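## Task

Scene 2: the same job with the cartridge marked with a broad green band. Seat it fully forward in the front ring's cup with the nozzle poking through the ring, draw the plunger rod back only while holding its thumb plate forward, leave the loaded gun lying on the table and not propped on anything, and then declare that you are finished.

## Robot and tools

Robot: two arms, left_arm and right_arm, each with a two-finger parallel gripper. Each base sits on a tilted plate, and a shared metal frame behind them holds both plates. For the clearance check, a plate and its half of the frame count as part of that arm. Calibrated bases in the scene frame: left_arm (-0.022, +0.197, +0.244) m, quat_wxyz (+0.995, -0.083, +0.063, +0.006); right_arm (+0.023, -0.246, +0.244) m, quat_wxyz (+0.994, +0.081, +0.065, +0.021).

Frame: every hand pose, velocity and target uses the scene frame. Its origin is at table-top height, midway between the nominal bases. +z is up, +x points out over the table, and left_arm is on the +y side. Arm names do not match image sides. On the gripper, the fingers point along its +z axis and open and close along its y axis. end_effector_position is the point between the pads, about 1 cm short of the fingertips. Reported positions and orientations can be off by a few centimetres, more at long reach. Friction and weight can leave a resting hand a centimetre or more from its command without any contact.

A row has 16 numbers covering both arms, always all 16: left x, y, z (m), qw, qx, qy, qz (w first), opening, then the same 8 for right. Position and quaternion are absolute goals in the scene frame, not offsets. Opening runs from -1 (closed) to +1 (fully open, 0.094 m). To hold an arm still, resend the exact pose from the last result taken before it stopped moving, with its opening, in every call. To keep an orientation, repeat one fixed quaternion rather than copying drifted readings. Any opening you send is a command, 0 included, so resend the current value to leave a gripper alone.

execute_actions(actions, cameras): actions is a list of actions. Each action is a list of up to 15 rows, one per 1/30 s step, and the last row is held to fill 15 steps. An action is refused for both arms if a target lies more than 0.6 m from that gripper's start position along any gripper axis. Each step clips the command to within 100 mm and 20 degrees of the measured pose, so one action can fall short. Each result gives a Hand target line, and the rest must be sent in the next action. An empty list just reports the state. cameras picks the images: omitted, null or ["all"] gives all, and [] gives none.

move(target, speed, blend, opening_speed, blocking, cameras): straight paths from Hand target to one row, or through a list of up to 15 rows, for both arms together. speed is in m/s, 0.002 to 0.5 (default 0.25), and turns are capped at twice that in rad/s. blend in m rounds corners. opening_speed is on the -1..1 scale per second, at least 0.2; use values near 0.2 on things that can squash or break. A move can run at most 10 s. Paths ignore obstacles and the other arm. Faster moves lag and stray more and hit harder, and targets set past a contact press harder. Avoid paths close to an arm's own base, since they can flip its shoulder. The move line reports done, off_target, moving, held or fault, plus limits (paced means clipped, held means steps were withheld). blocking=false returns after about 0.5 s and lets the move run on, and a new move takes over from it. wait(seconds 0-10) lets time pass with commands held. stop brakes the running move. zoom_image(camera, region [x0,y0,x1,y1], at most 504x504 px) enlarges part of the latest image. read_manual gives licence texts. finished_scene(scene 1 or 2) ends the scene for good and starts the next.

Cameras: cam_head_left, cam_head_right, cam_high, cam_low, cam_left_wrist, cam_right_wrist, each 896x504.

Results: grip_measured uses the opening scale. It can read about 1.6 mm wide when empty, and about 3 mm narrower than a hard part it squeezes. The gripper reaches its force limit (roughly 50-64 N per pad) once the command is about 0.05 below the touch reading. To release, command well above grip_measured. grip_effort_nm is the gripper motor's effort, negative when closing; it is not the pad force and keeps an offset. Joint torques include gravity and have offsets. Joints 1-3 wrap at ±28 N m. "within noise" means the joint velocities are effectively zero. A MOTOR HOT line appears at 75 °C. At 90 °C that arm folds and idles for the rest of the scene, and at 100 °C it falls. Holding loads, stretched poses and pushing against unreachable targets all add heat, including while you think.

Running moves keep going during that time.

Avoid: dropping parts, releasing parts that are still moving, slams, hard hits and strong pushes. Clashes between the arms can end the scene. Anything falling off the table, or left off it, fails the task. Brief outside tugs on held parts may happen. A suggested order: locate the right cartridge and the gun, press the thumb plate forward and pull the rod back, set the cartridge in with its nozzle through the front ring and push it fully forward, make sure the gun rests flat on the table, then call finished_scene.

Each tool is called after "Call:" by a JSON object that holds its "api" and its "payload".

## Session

Scene 1 done. On to scene 2.

Call:
{"api": "execute_actions", "payload": {"actions": []}}

Call:
{"api": "zoom_image", "payload": {"camera": "cam_head_right", "region": [250, 110, 750, 420]}}

Scene clock: 0.00 s.
left_arm: end_effector_position=(+0.1850, +0.2909, +0.1498) grip_measured=+1.000 grip_effort_nm=n/a end_effector_quat_wxyz=(+0.094, -0.620, +0.763, +0.160) | right_arm: end_effector_position=(+0.2159, +0.0250, +0.1026) grip_measured=+1.000 grip_effort_nm=n/a end_effector_quat_wxyz=(+0.257, -0.026, +0.944, +0.204)
Joint positions: left_arm=[0.058 1.708 0.5 -0.256 -0.529 -1.295 0.094] | right_arm=[1.018 2.435 0.49 0.973 0.379 0.814 0.094]
Joint velocities: within noise
Joint torques (N m): no reading
Heat: left arm: 34 °C; right arm: 38 °C.
Hand target: left_arm +0.1885, +0.2926, +0.1525; +0.101, -0.620, +0.761, +0.161 | right_arm +0.2174, +0.0271, +0.1055; +0.261, -0.026, +0.942, +0.207
Tool commands: left_gripper/opening=+1.0 right_gripper/opening=+1.0

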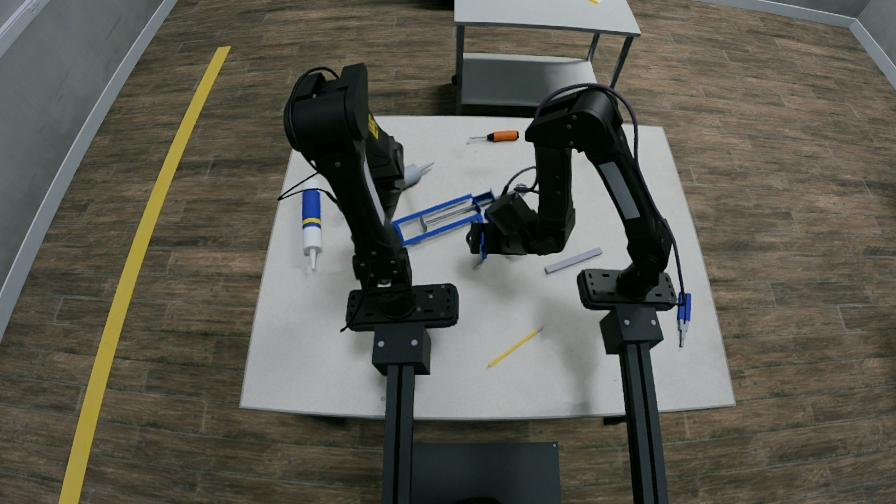

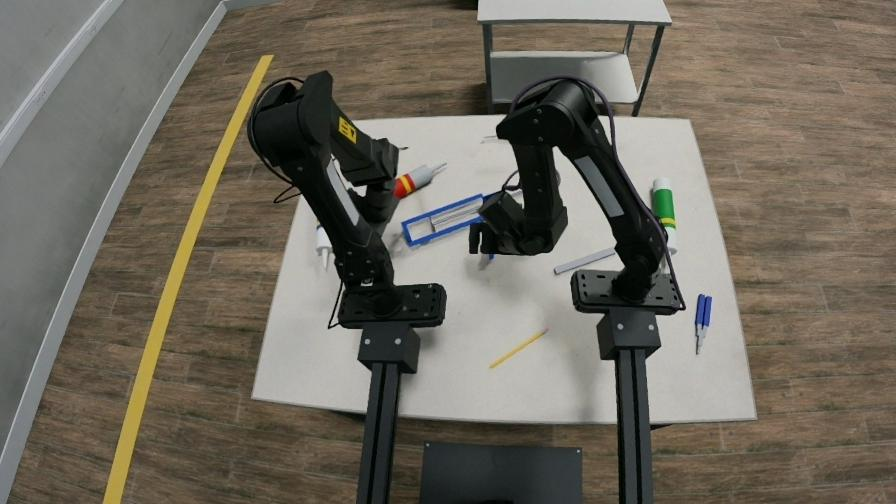

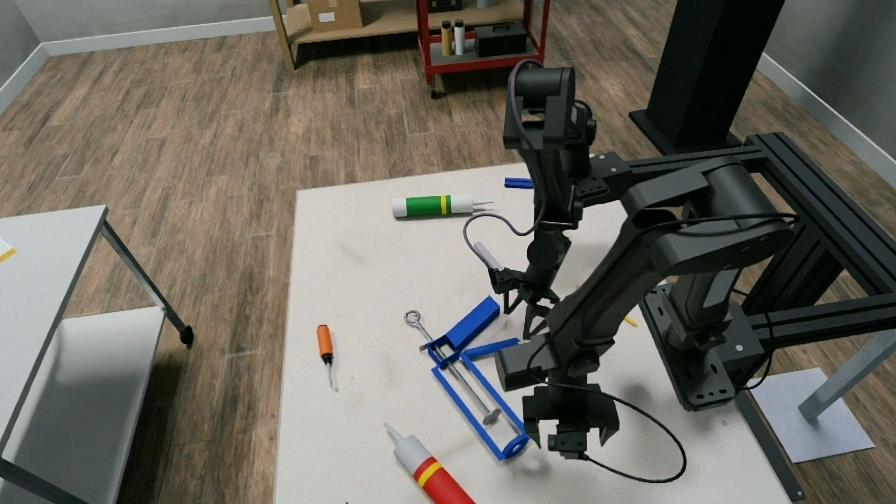

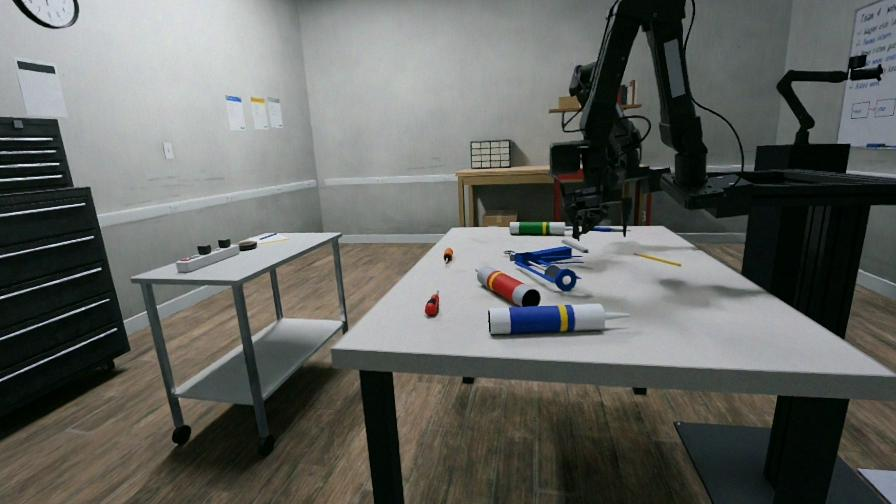

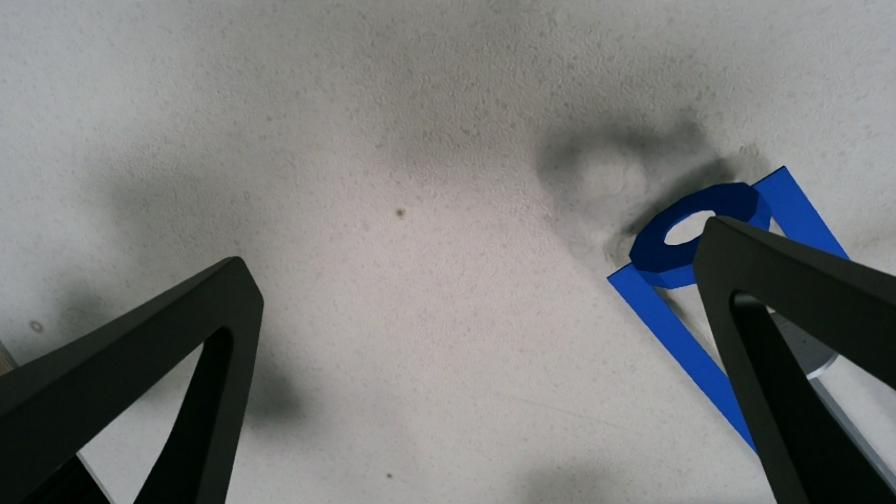

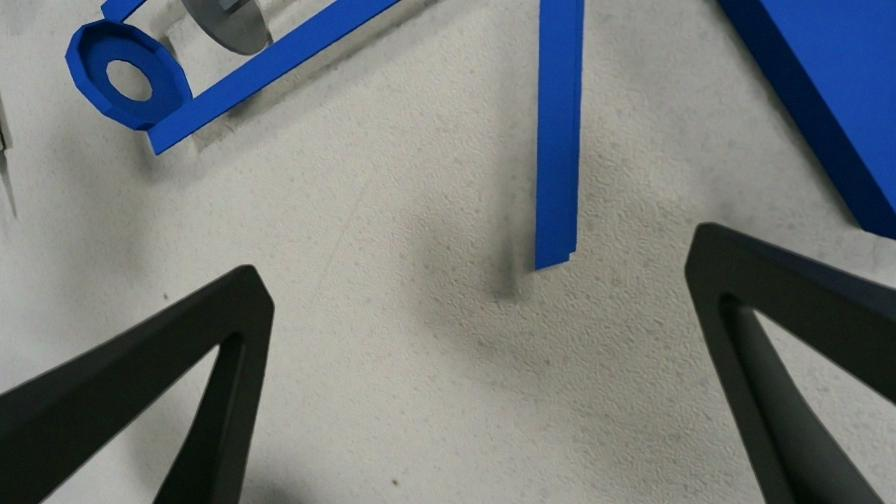

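Scaled by 1.008 from the camera's 896x504 image, which has a finer 1280x720 frame.

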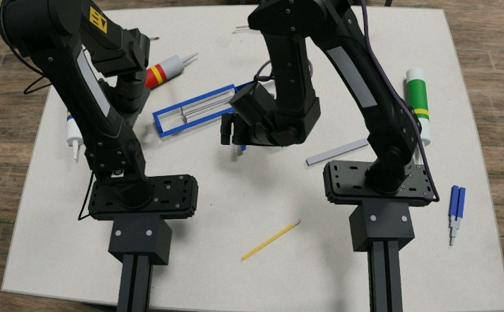

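Call:
{"api": "move", "payload": {"target": [0.15,0.36,0.30,0,0.6157,-0.788,0,1,  0.42,-0.06,0.24,0,0.5446,0.8387,0,1], "speed": 0.3}}

Scene clock: 14.03 s.
left_arm: end_effector_position=(+0.1462, +0.3549, +0.2883) grip_measured=+1.000 grip_effort_nm=0.012 end_effector_quat_wxyz=(-0.016, -0.616, +0.787, +0.002) | right_arm: end_effector_position=(+0.4192, -0.0603, +0.2400) grip_measured=+1.000 grip_effort_nm=0.017 end_effector_quat_wxyz=(+0.006, +0.542, +0.840, +0.005)
Joint positions: left_arm=[0.686 1.199 0.843 -1.044 -0.051 -0.628 0.094] | right_arm=[0.483 2.22 1.72 -1.02 0.211 1.663 0.094]
Joint velocities: within noise
Joint torques (N m): left_arm=[0.46 -4.98 9.14 0.03 0.05 0.17] | right_arm=[2.25 -10.02 8.54 -0.07 -0.06 0.09]
Heat: left arm: 35 °C; right arm: 40 °C.
Hand target: left_arm +0.1498, +0.3599, +0.2997; +0.000, -0.616, +0.788, +0.000 | right_arm +0.4199, -0.0600, +0.2400; +0.000, +0.545, +0.839, +0.000
Off the commanded pose: left_arm 0.013 m, 2 deg | right_arm 0.001 m, 1 deg.
move: off_target (left_arm)

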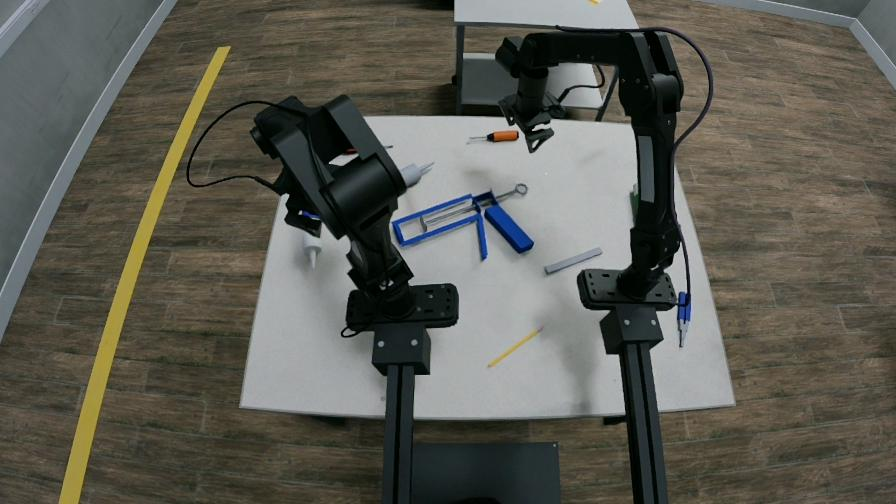

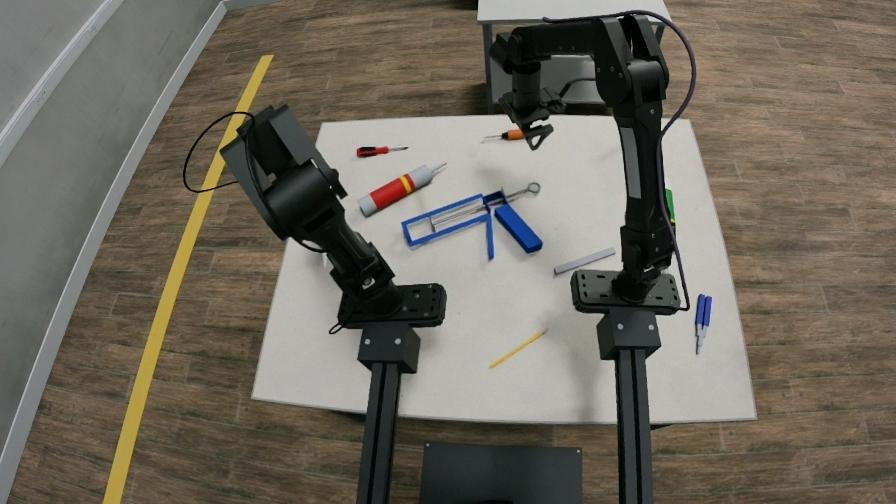

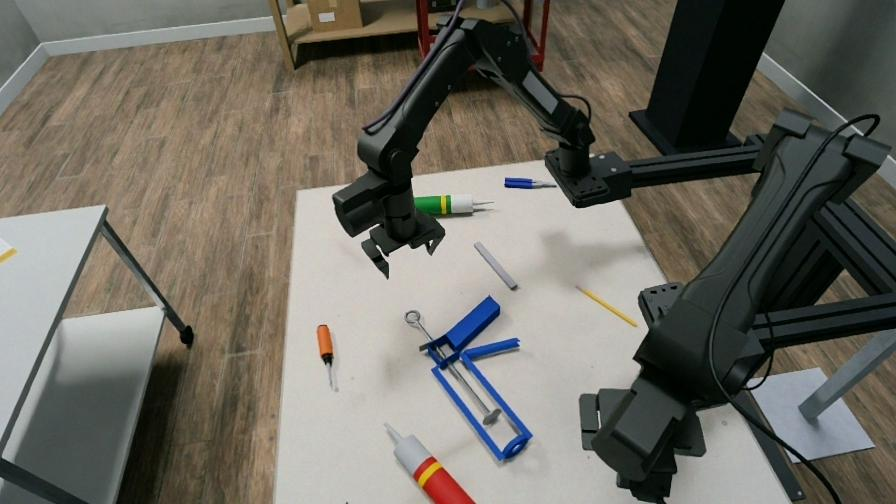

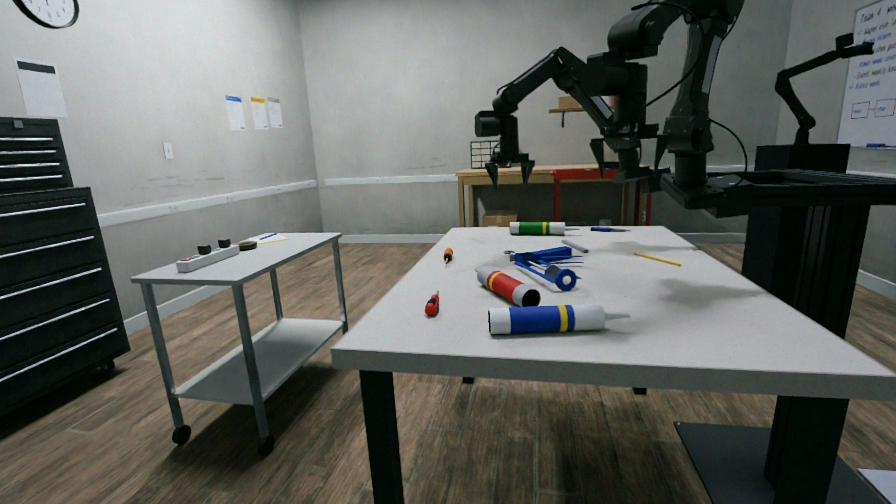

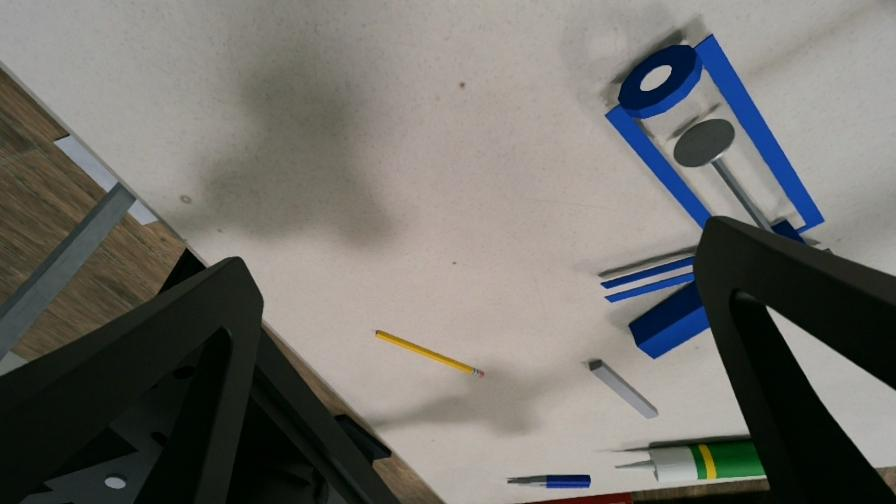

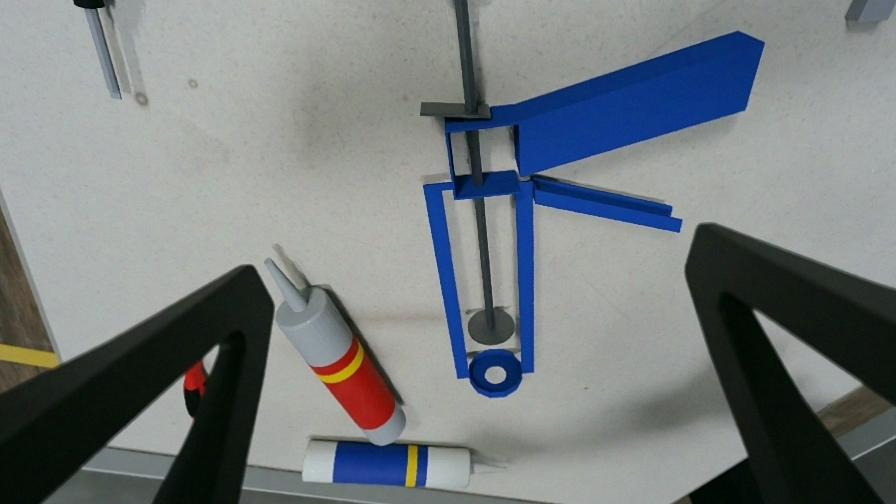

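Call:
{"api": "move", "payload": {"target": [[0.25,0.25,0.25,0,0.2130,-0.9771,0,1,  0.46,-0.16,0.17,0,0.5446,0.8387,0,1],[0.394,0.014,0.14,0,0.2130,-0.9771,0,1,  0.46,-0.16,0.15,0,0.5446,0.8387,0,1]], "speed": 0.3, "blend": 0.03, "cameras": ["cam_high","cam_head_left","cam_left_wrist","cam_right_wrist"]}}

Scene clock: 40.40 s.
left_arm: end_effector_position=(+0.3945, +0.0169, +0.1441) grip_measured=+1.000 grip_effort_nm=0.002 end_effector_quat_wxyz=(+0.004, -0.213, +0.977, -0.009) | right_arm: end_effector_position=(+0.4616, -0.1575, +0.1592) grip_measured=+1.000 grip_effort_nm=0.022 end_effector_quat_wxyz=(+0.005, +0.543, +0.839, +0.002)
Joint positions: left_arm=[-0.457 2.436 1.699 -0.775 -0.194 -0.867 0.094] | right_arm=[0.205 2.317 1.641 -0.792 0.192 1.385 0.094]
Joint velocities: within noise
Joint torques (N m): left_arm=[-3.43 -8.51 8.35 0.11 -0.1 -0.1] | right_arm=[1.5 -10.4 5.07 0.39 -0.04 -0.04]
Heat: left arm: 34 °C; right arm: 45 °C.
Hand target: left_arm +0.3938, +0.0140, +0.1400; +0.000, -0.213, +0.977, +0.000 | right_arm +0.4598, -0.1600, +0.1502; +0.000, +0.545, +0.839, +0.000
Off the commanded pose: left_arm 0.005 m, 1 deg | right_arm 0.010 m, 1 deg.
move: done
Images, in order (width x height): cam_head_left 896x504, cam_high 896x504, cam_left_wrist 896x504, cam_right_wrist 896x504.

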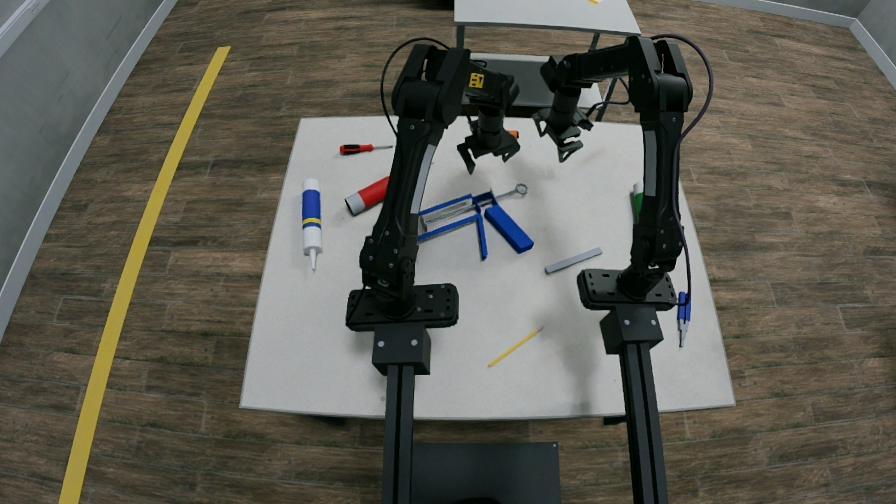

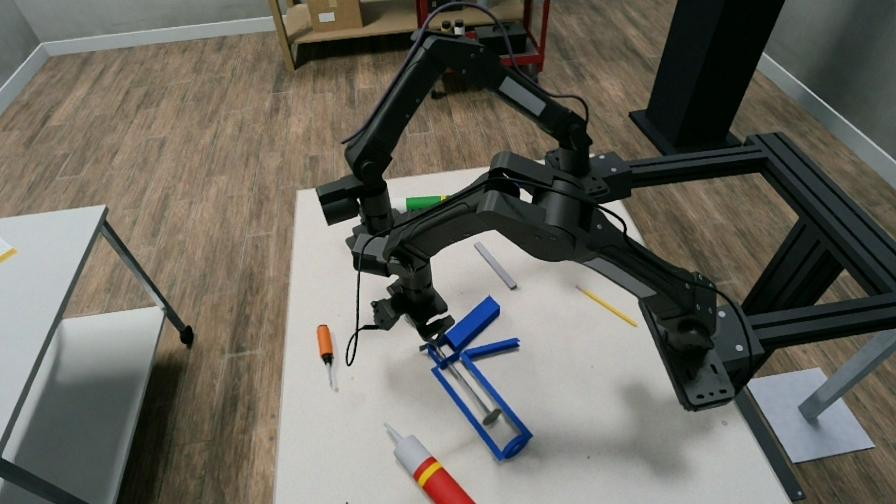

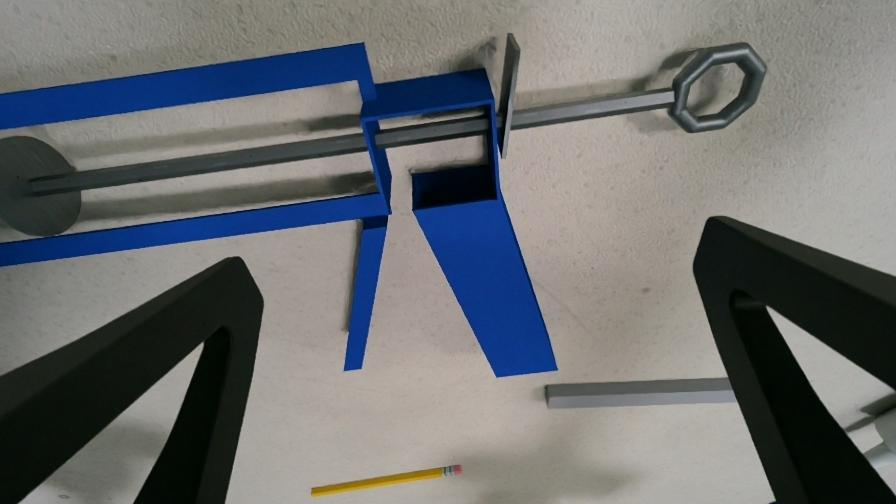

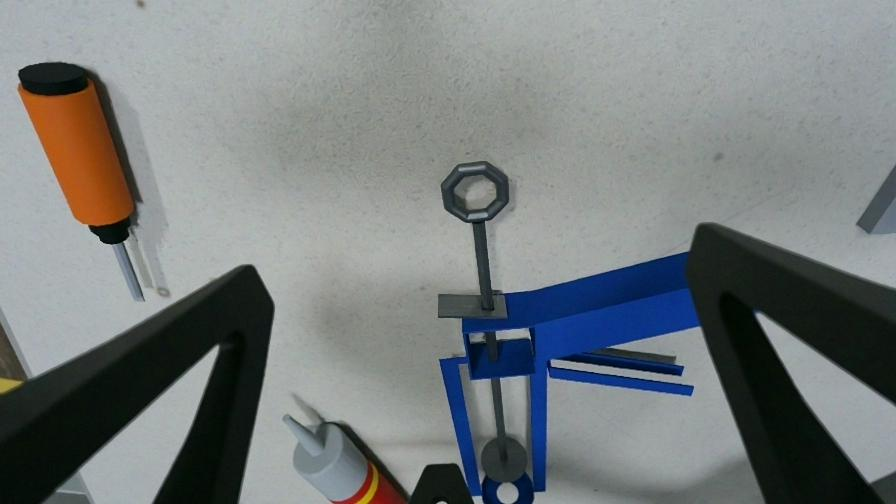

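Call:
{"api": "move", "payload": {"target": [0.388,0.019,0.075,0,0.2096,-0.9778,0,1,  0.434,-0.104,0.085,0,0.5410,0.8410,0,1], "speed": 0.15, "cameras": ["cam_left_wrist","cam_right_wrist"]}}

Scene clock: 58.80 s.
left_arm: end_effector_position=(+0.3898, +0.0172, +0.0854) grip_measured=+1.000 grip_effort_nm=0.002 end_effector_quat_wxyz=(+0.000, -0.214, +0.977, -0.005) | right_arm: end_effector_position=(+0.4317, -0.1214, +0.0993) grip_measured=+1.000 grip_effort_nm=0.022 end_effector_quat_wxyz=(-0.012, +0.537, +0.844, -0.012)
Joint positions: left_arm=[-0.435 2.564 1.683 -0.637 -0.195 -0.85 0.094] | right_arm=[0.272 2.447 1.575 -0.654 0.189 1.447 0.094]
Joint velocities: within noise
Joint torques (N m): left_arm=[-2.52 -8.98 4.74 0.44 -0.07 0.14] | right_arm=[2.06 -12.53 5.14 0.15 0.03 -0.01]
Heat: left arm: 39 °C; right arm: 45 °C.
Hand target: left_arm +0.3878, +0.0190, +0.0753; +0.000, -0.210, +0.978, +0.000 | right_arm +0.4350, -0.1240, +0.1021; -0.009, +0.539, +0.842, -0.010
Off the commanded pose: left_arm 0.011 m, 1 deg | right_arm 0.023 m, 2 deg.
move: held (right_arm; a check stopped the path), off_target (left_arm); limits=held
pose unreachable (right arm): on one or more control steps of this call, first in action 0 (counted from 0), this arm could not follow its commanded pose, so it was not sent that pose on those steps. It may still have moved: this result reports where it is.
cause: moving toward the commanded pose would bring a part of the arm too close to another arm (this arm's wrist (the part past joint 4) and the left arm's wrist (the part past joint 4), where that arm would come to rest).
Images, in order (width x height): cam_left_wrist 896x504, cam_right_wrist 896x504.

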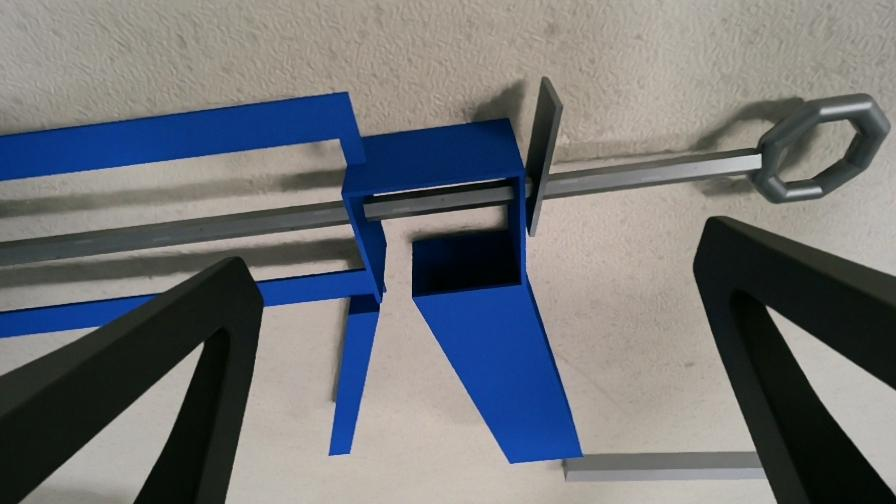

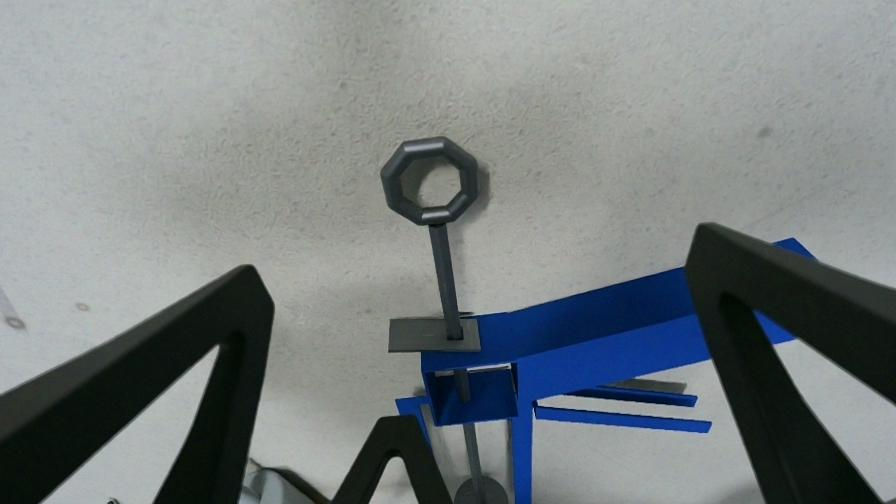

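Call:
{"api": "move", "payload": {"target": [[0.388,0.019,0.075,0,0.2096,-0.9778,0,1,  0.45,-0.15,0.10,-0.2180,0.5204,0.8138,0.1394,1],[0.388,0.019,0.075,0,0.2096,-0.9778,0,1,  0.437,-0.120,0.045,-0.2180,0.5204,0.8138,0.1394,1]], "speed": 0.15, "cameras": ["cam_left_wrist","cam_right_wrist"]}}

Scene clock: 74.70 s.
left_arm: end_effector_position=(+0.3901, +0.0171, +0.0854) grip_measured=+1.000 grip_effort_nm=-0.002 end_effector_quat_wxyz=(+0.000, -0.214, +0.977, -0.005) | right_arm: end_effector_position=(+0.4372, -0.1295, +0.0476) grip_measured=+1.000 grip_effort_nm=0.022 end_effector_quat_wxyz=(-0.215, +0.524, +0.813, +0.132)
Joint positions: left_arm=[-0.435 2.564 1.683 -0.635 -0.195 -0.85 0.094] | right_arm=[0.034 2.688 1.812 -0.764 -0.306 1.197 0.094]
Joint velocities: within noise
Joint torques (N m): left_arm=[-2.58 -9.05 4.74 0.41 -0.08 0.14] | right_arm=[3.6 -11.51 4.78 0.02 -0.36 0.08]
Heat: left arm: 41 °C; right arm: 45 °C.
Hand target: left_arm +0.3878, +0.0190, +0.0753; +0.000, -0.210, +0.978, +0.000 | right_arm +0.4369, -0.1202, +0.0452; -0.218, +0.520, +0.814, +0.139
Off the commanded pose: left_arm 0.011 m, 1 deg | right_arm 0.010 m, 1 deg.
move: off_target (left_arm)
Images, in order (width x height): cam_left_wrist 896x504, cam_right_wrist 896x504.

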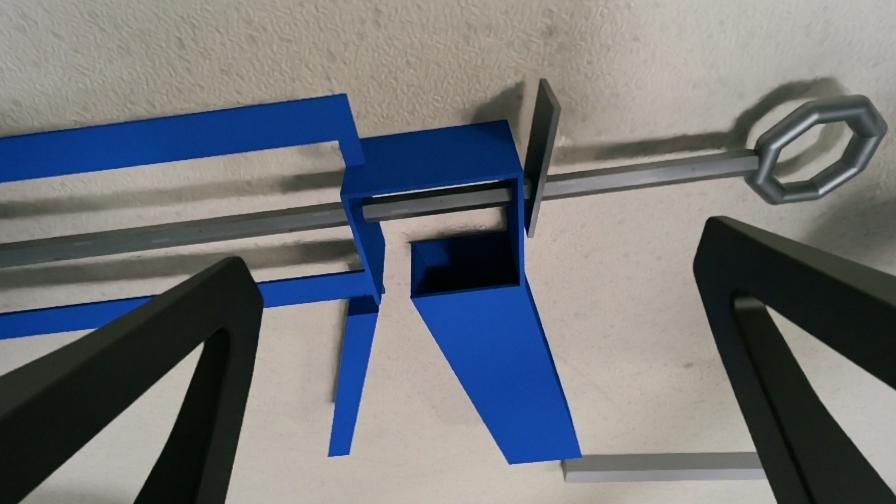

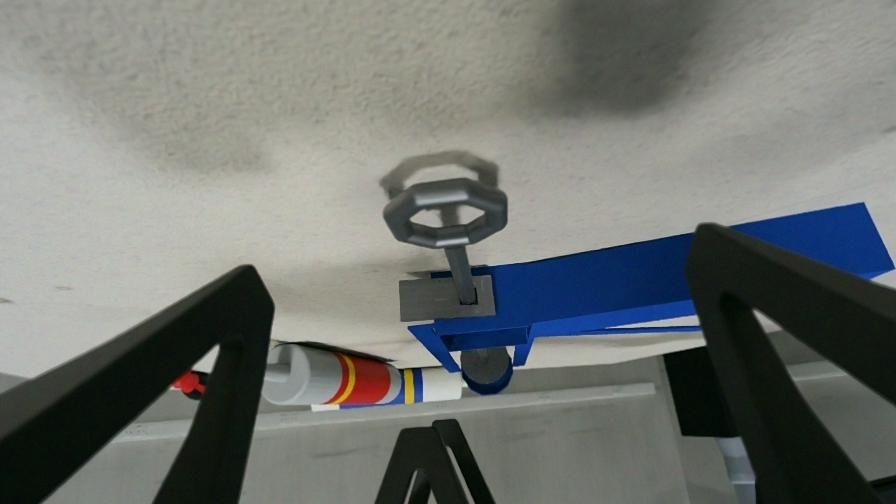

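Call:
{"api": "move", "payload": {"target": [[0.388,0.019,0.075,0,0.2096,-0.9778,0,1,  0.438,-0.105,0.047,-0.2180,0.5204,0.8138,0.1394,1],[0.388,0.019,0.075,0,0.2096,-0.9778,0,1,  0.433,-0.093,0.023,-0.2180,0.5204,0.8138,0.1394,0.6]], "speed": 0.08, "cameras": ["cam_left_wrist","cam_right_wrist"]}}

Scene clock: 80.90 s.
left_arm: end_effector_position=(+0.3902, +0.0170, +0.0854) grip_measured=+1.000 grip_effort_nm=0.002 end_effector_quat_wxyz=(+0.001, -0.214, +0.977, -0.005) | right_arm: end_effector_position=(+0.4287, -0.1047, +0.0237) grip_measured=+0.603 grip_effort_nm=-0.129 end_effector_quat_wxyz=(-0.220, +0.526, +0.811, +0.129)
Joint positions: left_arm=[-0.435 2.564 1.683 -0.635 -0.195 -0.849 0.094] | right_arm=[0.08 2.758 1.824 -0.702 -0.31 1.25 0.075]
Joint velocities: within noise
Joint torques (N m): left_arm=[-2.56 -8.96 4.89 0.4 -0.07 0.16] | right_arm=[4.21 -11.41 5.87 0.01 -0.32 0.06]
Heat: left arm: 42 °C; right arm: 45 °C.
Hand target: left_arm +0.3878, +0.0190, +0.0753; +0.000, -0.209, +0.978, +0.000 | right_arm +0.4326, -0.0930, +0.0232; -0.218, +0.520, +0.814, +0.139
Off the commanded pose: left_arm 0.011 m, 1 deg | right_arm 0.012 m, 1 deg.
move: off_target (left_arm, right_arm); target 2's new opening was sent with right_arm's hand 0.013 m and 1 deg from that target
Images, in order (width x height): cam_left_wrist 896x504, cam_right_wrist 896x504.

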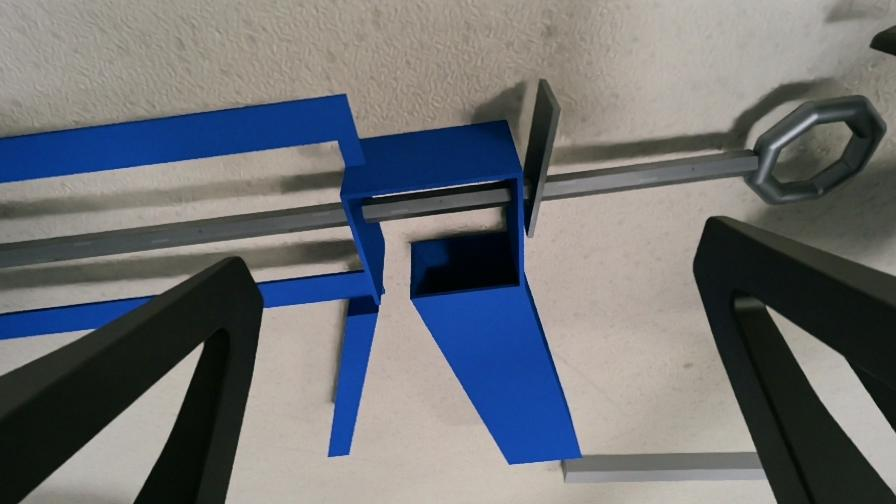

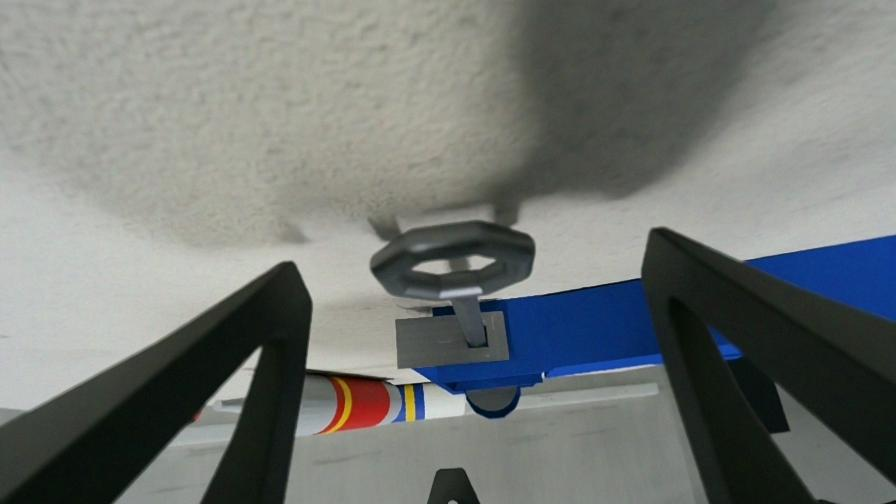

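Call:
{"api": "move", "payload": {"target": [0.388,0.019,0.075,0,0.2096,-0.9778,0,1,  0.438,-0.0915,0.0145,-0.2180,0.5204,0.8138,0.1394,0.3], "speed": 0.05, "cameras": ["cam_right_wrist"]}}

Scene clock: 87.60 s.
left_arm: end_effector_position=(+0.3903, +0.0170, +0.0854) grip_measured=+1.000 grip_effort_nm=0.002 end_effector_quat_wxyz=(+0.001, -0.214, +0.977, -0.006) | right_arm: end_effector_position=(+0.4387, -0.1024, +0.0167) grip_measured=+0.303 grip_effort_nm=-0.129 end_effector_quat_wxyz=(-0.213, +0.526, +0.812, +0.135)
Joint positions: left_arm=[-0.435 2.564 1.683 -0.635 -0.195 -0.849 0.094] | right_arm=[0.08 2.795 1.88 -0.701 -0.31 1.25 0.061]
Joint velocities: within noise
Joint torques (N m): left_arm=[-2.54 -9.09 4.81 0.42 -0.06 0.15] | right_arm=[4.08 -11.21 6.17 -0.1 -0.33 0.07]
Heat: left arm: 42 °C; right arm: 47 °C.
Hand target: left_arm +0.3878, +0.0190, +0.0753; +0.000, -0.209, +0.978, +0.000 | right_arm +0.4377, -0.0916, +0.0147; -0.218, +0.520, +0.814, +0.140
Off the commanded pose: left_arm 0.011 m, 1 deg | right_arm 0.011 m, 1 deg.
move: off_target (left_arm, right_arm)
Images, in order (width x height): cam_right_wrist 896x504.

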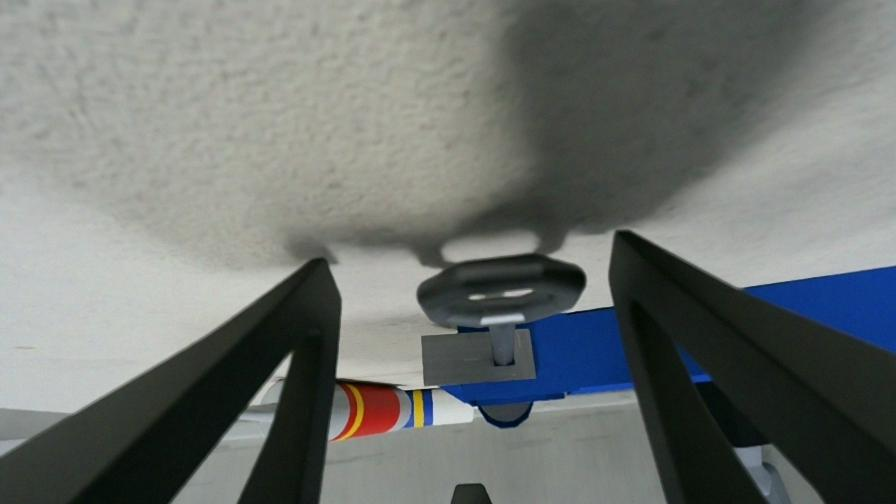

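Call:
{"api": "move", "payload": {"target": [0.388,0.019,0.075,0,0.2096,-0.9778,0,1,  0.432,-0.0935,0.0145,-0.2180,0.5204,0.8138,0.1394,0.3], "speed": 0.05, "cameras": ["cam_right_wrist"]}}

Scene clock: 91.00 s.
left_arm: end_effector_position=(+0.3903, +0.0170, +0.0854) grip_measured=+1.000 grip_effort_nm=0.002 end_effector_quat_wxyz=(+0.001, -0.214, +0.977, -0.006) | right_arm: end_effector_position=(+0.4325, -0.1024, +0.0140) grip_measured=+0.303 grip_effort_nm=-0.129 end_effector_quat_wxyz=(-0.217, +0.526, +0.812, +0.132)
Joint positions: left_arm=[-0.435 2.564 1.683 -0.635 -0.195 -0.849 0.094] | right_arm=[0.08 2.795 1.861 -0.694 -0.31 1.25 0.061]
Joint velocities: within noise
Joint torques (N m): left_arm=[-2.54 -9.07 4.94 0.41 -0.09 0.17] | right_arm=[3.75 -12.55 3.77 0.04 -0.32 0.02]
Heat: left arm: 42 °C; right arm: 46 °C.
Hand target: left_arm +0.3878, +0.0190, +0.0753; +0.000, -0.209, +0.978, +0.000 | right_arm +0.4318, -0.0936, +0.0146; -0.218, +0.520, +0.814, +0.139
Off the commanded pose: left_arm 0.011 m, 1 deg | right_arm 0.009 m, 1 deg.
move: off_target (left_arm)
Images, in order (width x height): cam_right_wrist 896x504.

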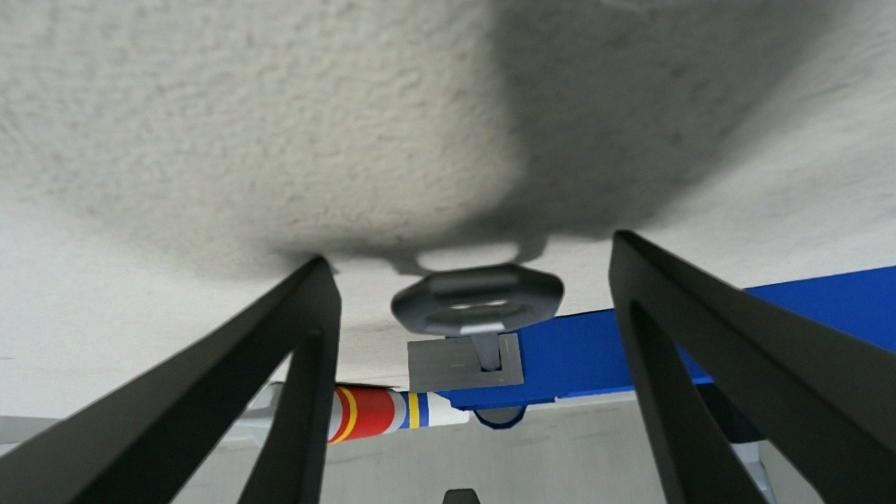

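Call:
{"api": "move", "payload": {"target": [0.388,0.019,0.075,0,0.2096,-0.9778,0,1,  0.432,-0.0935,0.0155,-0.2180,0.5204,0.8138,0.1394,-0.5], "speed": 0.05, "opening_speed": 0.6, "cameras": ["cam_right_wrist"]}}

Scene clock: 94.80 s.
left_arm: end_effector_position=(+0.3903, +0.0170, +0.0854) grip_measured=+1.000 grip_effort_nm=0.007 end_effector_quat_wxyz=(+0.001, -0.214, +0.977, -0.006) | right_arm: end_effector_position=(+0.4318, -0.1024, +0.0135) grip_measured=-0.268 grip_effort_nm=-1.004 end_effector_quat_wxyz=(-0.218, +0.526, +0.812, +0.132)
Joint positions: left_arm=[-0.435 2.564 1.683 -0.635 -0.195 -0.849 0.094] | right_arm=[0.08 2.795 1.858 -0.692 -0.311 1.25 0.034]
Joint velocities: within noise
Joint torques (N m): left_arm=[-2.58 -9.1 4.85 0.44 -0.09 0.17] | right_arm=[3.81 -12.86 3.9 0.02 -0.34 0.05]
Heat: left arm: 42 °C; right arm: 46 °C.
Hand target: left_arm +0.3878, +0.0190, +0.0753; +0.000, -0.209, +0.978, +0.000 | right_arm +0.4319, -0.0935, +0.0156; -0.218, +0.520, +0.814, +0.139
Off the commanded pose: left_arm 0.011 m, 1 deg | right_arm 0.009 m, 1 deg.
move: off_target (left_arm)
Images, in order (width x height): cam_right_wrist 896x504.

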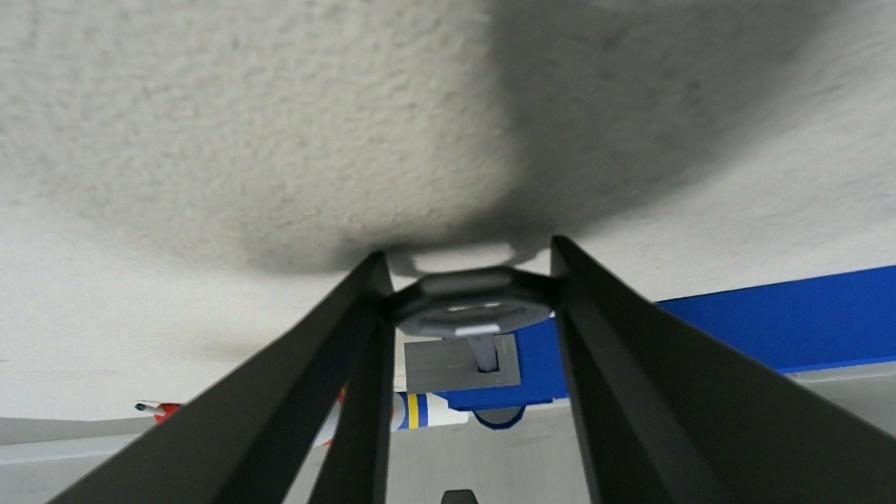

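Call:
{"api": "move", "payload": {"target": [0.388,0.0235,0.035,0,0.2096,-0.9778,0,1,  0.432,-0.0935,0.0155,-0.2180,0.5204,0.8138,0.1394,-0.5], "speed": 0.08, "cameras": ["cam_left_wrist","cam_right_wrist"]}}

Scene clock: 99.67 s.
left_arm: end_effector_position=(+0.3828, +0.0238, +0.0423) grip_measured=+1.000 grip_effort_nm=0.002 end_effector_quat_wxyz=(-0.007, -0.212, +0.977, +0.001) | right_arm: end_effector_position=(+0.4318, -0.1024, +0.0135) grip_measured=-0.268 grip_effort_nm=-1.009 end_effector_quat_wxyz=(-0.218, +0.526, +0.812, +0.132)
Joint positions: left_arm=[-0.409 2.663 1.683 -0.551 -0.195 -0.822 0.094] | right_arm=[0.08 2.795 1.858 -0.692 -0.311 1.25 0.034]
Joint velocities: within noise
Joint torques (N m): left_arm=[-2.43 -9.01 6.19 0.39 -0.08 0.17] | right_arm=[3.82 -12.85 3.84 0.01 -0.34 0.05]
Heat: left arm: 42 °C; right arm: 46 °C.
Hand target: left_arm +0.3878, +0.0236, +0.0353; +0.000, -0.210, +0.978, +0.000 | right_arm +0.4319, -0.0935, +0.0156; -0.218, +0.520, +0.814, +0.139
Off the commanded pose: left_arm 0.009 m, 1 deg | right_arm 0.009 m, 1 deg.
move: done
Images, in order (width x height): cam_left_wrist 896x504, cam_right_wrist 896x504.

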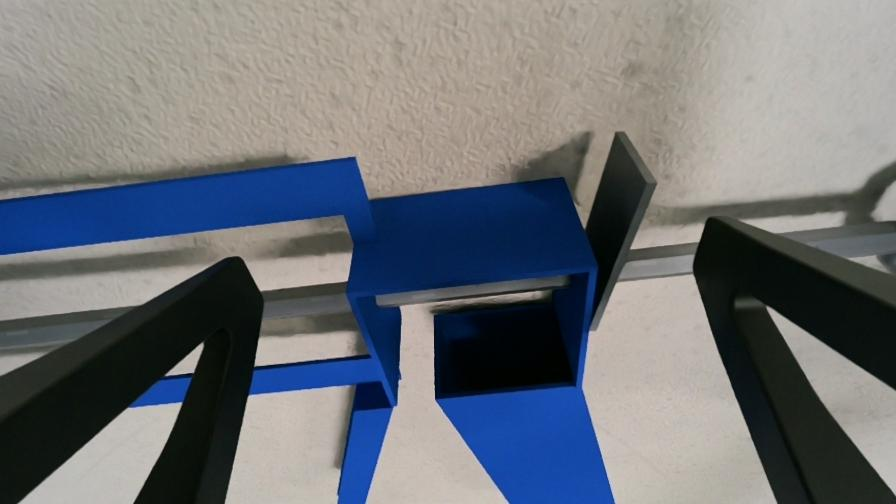

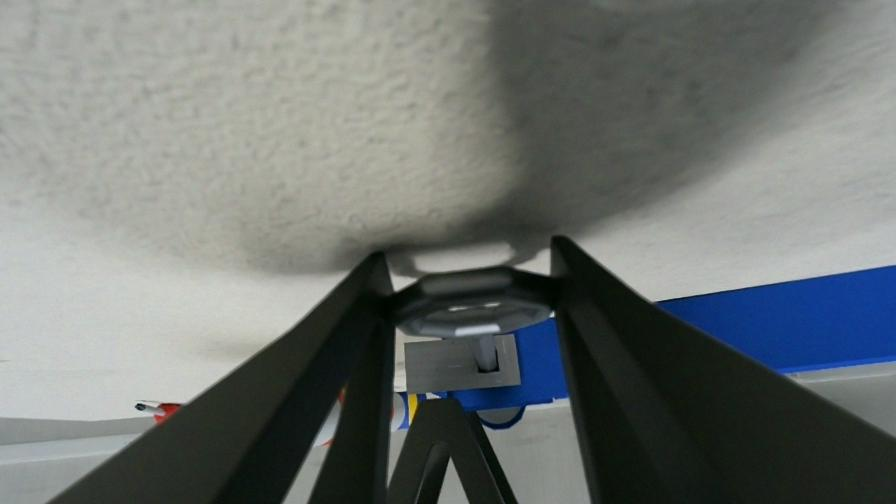

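Call:
{"api": "move", "payload": {"target": [[0.397,0.0275,0.037,0,0.2096,-0.9778,0,1,  0.432,-0.0935,0.0155,-0.2180,0.5204,0.8138,0.1394,-0.5],[0.397,0.0275,0.026,0,0.2096,-0.9778,0,0.8,  0.432,-0.0935,0.0155,-0.2180,0.5204,0.8138,0.1394,-0.5]], "speed": 0.05, "cameras": ["cam_left_wrist"]}}

Scene clock: 106.00 s.
left_arm: end_effector_position=(+0.3932, +0.0276, +0.0337) grip_measured=+0.803 grip_effort_nm=-0.149 end_effector_quat_wxyz=(-0.004, -0.213, +0.977, -0.001) | right_arm: end_effector_position=(+0.4318, -0.1024, +0.0135) grip_measured=-0.268 grip_effort_nm=-1.009 end_effector_quat_wxyz=(-0.218, +0.526, +0.812, +0.132)
Joint positions: left_arm=[-0.389 2.7 1.731 -0.55 -0.194 -0.802 0.085] | right_arm=[0.08 2.795 1.858 -0.692 -0.311 1.25 0.034]
Joint velocities: within noise
Joint torques (N m): left_arm=[-2.48 -8.99 6.91 0.32 -0.07 0.18] | right_arm=[3.92 -12.82 3.82 0.02 -0.33 0.03]
Heat: left arm: 41 °C; right arm: 46 °C.
Hand target: left_arm +0.3967, +0.0276, +0.0261; +0.000, -0.210, +0.978, +0.000 | right_arm +0.4319, -0.0935, +0.0156; -0.218, +0.520, +0.814, +0.139
Off the commanded pose: left_arm 0.009 m, 1 deg | right_arm 0.009 m, 1 deg.
move: done
Images, in order (width x height): cam_left_wrist 896x504.

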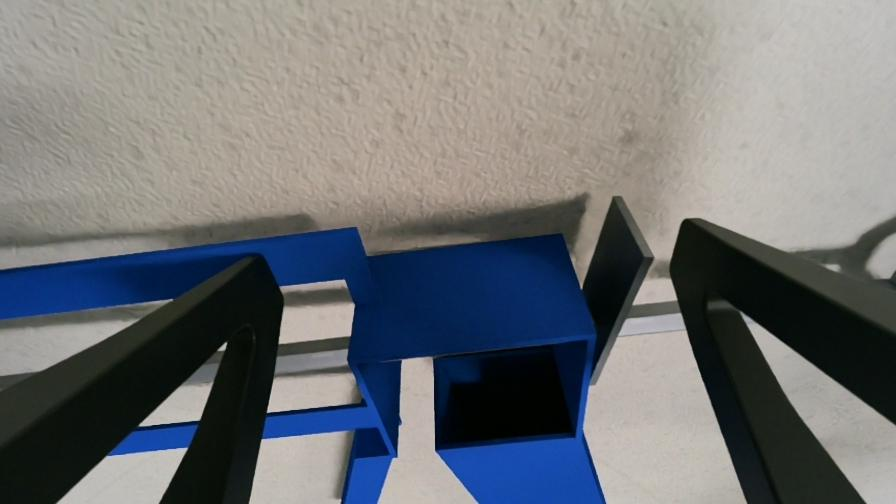

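Call:
{"api": "move", "payload": {"target": [[0.397,0.0275,0.037,0,0.2096,-0.9778,0,0.8,  0.432,-0.0935,0.0155,-0.2180,0.5204,0.8138,0.1394,-0.5],[0.3920,0.0255,0.034,0,0.2096,-0.9778,0,0.6,  0.432,-0.0935,0.0155,-0.2180,0.5204,0.8138,0.1394,-0.5]], "speed": 0.05, "cameras": ["cam_left_wrist"]}}

Scene clock: 114.73 s.
left_arm: end_effector_position=(+0.3932, +0.0276, +0.0337) grip_measured=+0.603 grip_effort_nm=-0.139 end_effector_quat_wxyz=(-0.004, -0.213, +0.977, -0.001) | right_arm: end_effector_position=(+0.4318, -0.1024, +0.0135) grip_measured=-0.268 grip_effort_nm=-1.004 end_effector_quat_wxyz=(-0.218, +0.526, +0.812, +0.132)
Joint positions: left_arm=[-0.389 2.7 1.731 -0.55 -0.194 -0.802 0.075] | right_arm=[0.08 2.795 1.858 -0.692 -0.311 1.25 0.034]
Joint velocities: within noise
Joint torques (N m): left_arm=[-3.38 -11.06 3.86 0.31 -0.05 0.06] | right_arm=[3.84 -12.85 3.84 0.02 -0.32 0.03]
Heat: left arm: 42 °C; right arm: 46 °C.
Hand target: left_arm +0.3919, +0.0255, +0.0339; +0.000, -0.210, +0.978, +0.000 | right_arm +0.4319, -0.0935, +0.0156; -0.218, +0.520, +0.814, +0.139
Off the commanded pose: left_arm 0.002 m, 1 deg | right_arm 0.009 m, 1 deg.
move: done
Images, in order (width x height): cam_left_wrist 896x504.

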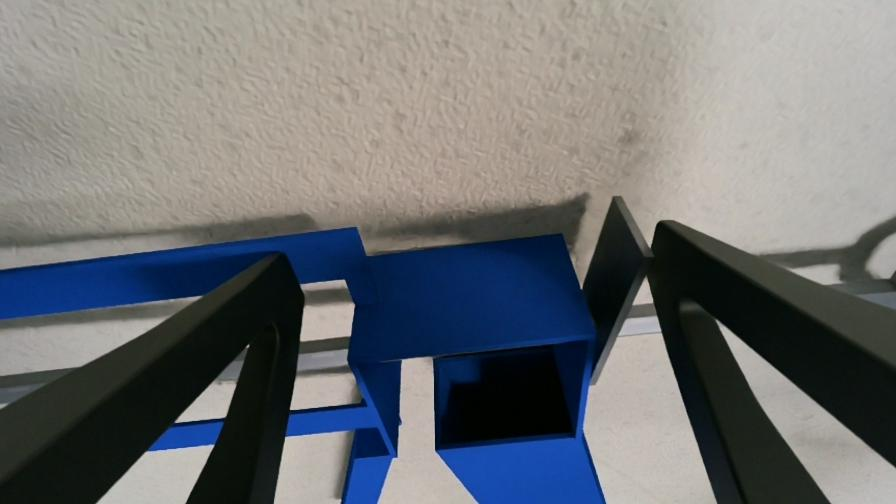

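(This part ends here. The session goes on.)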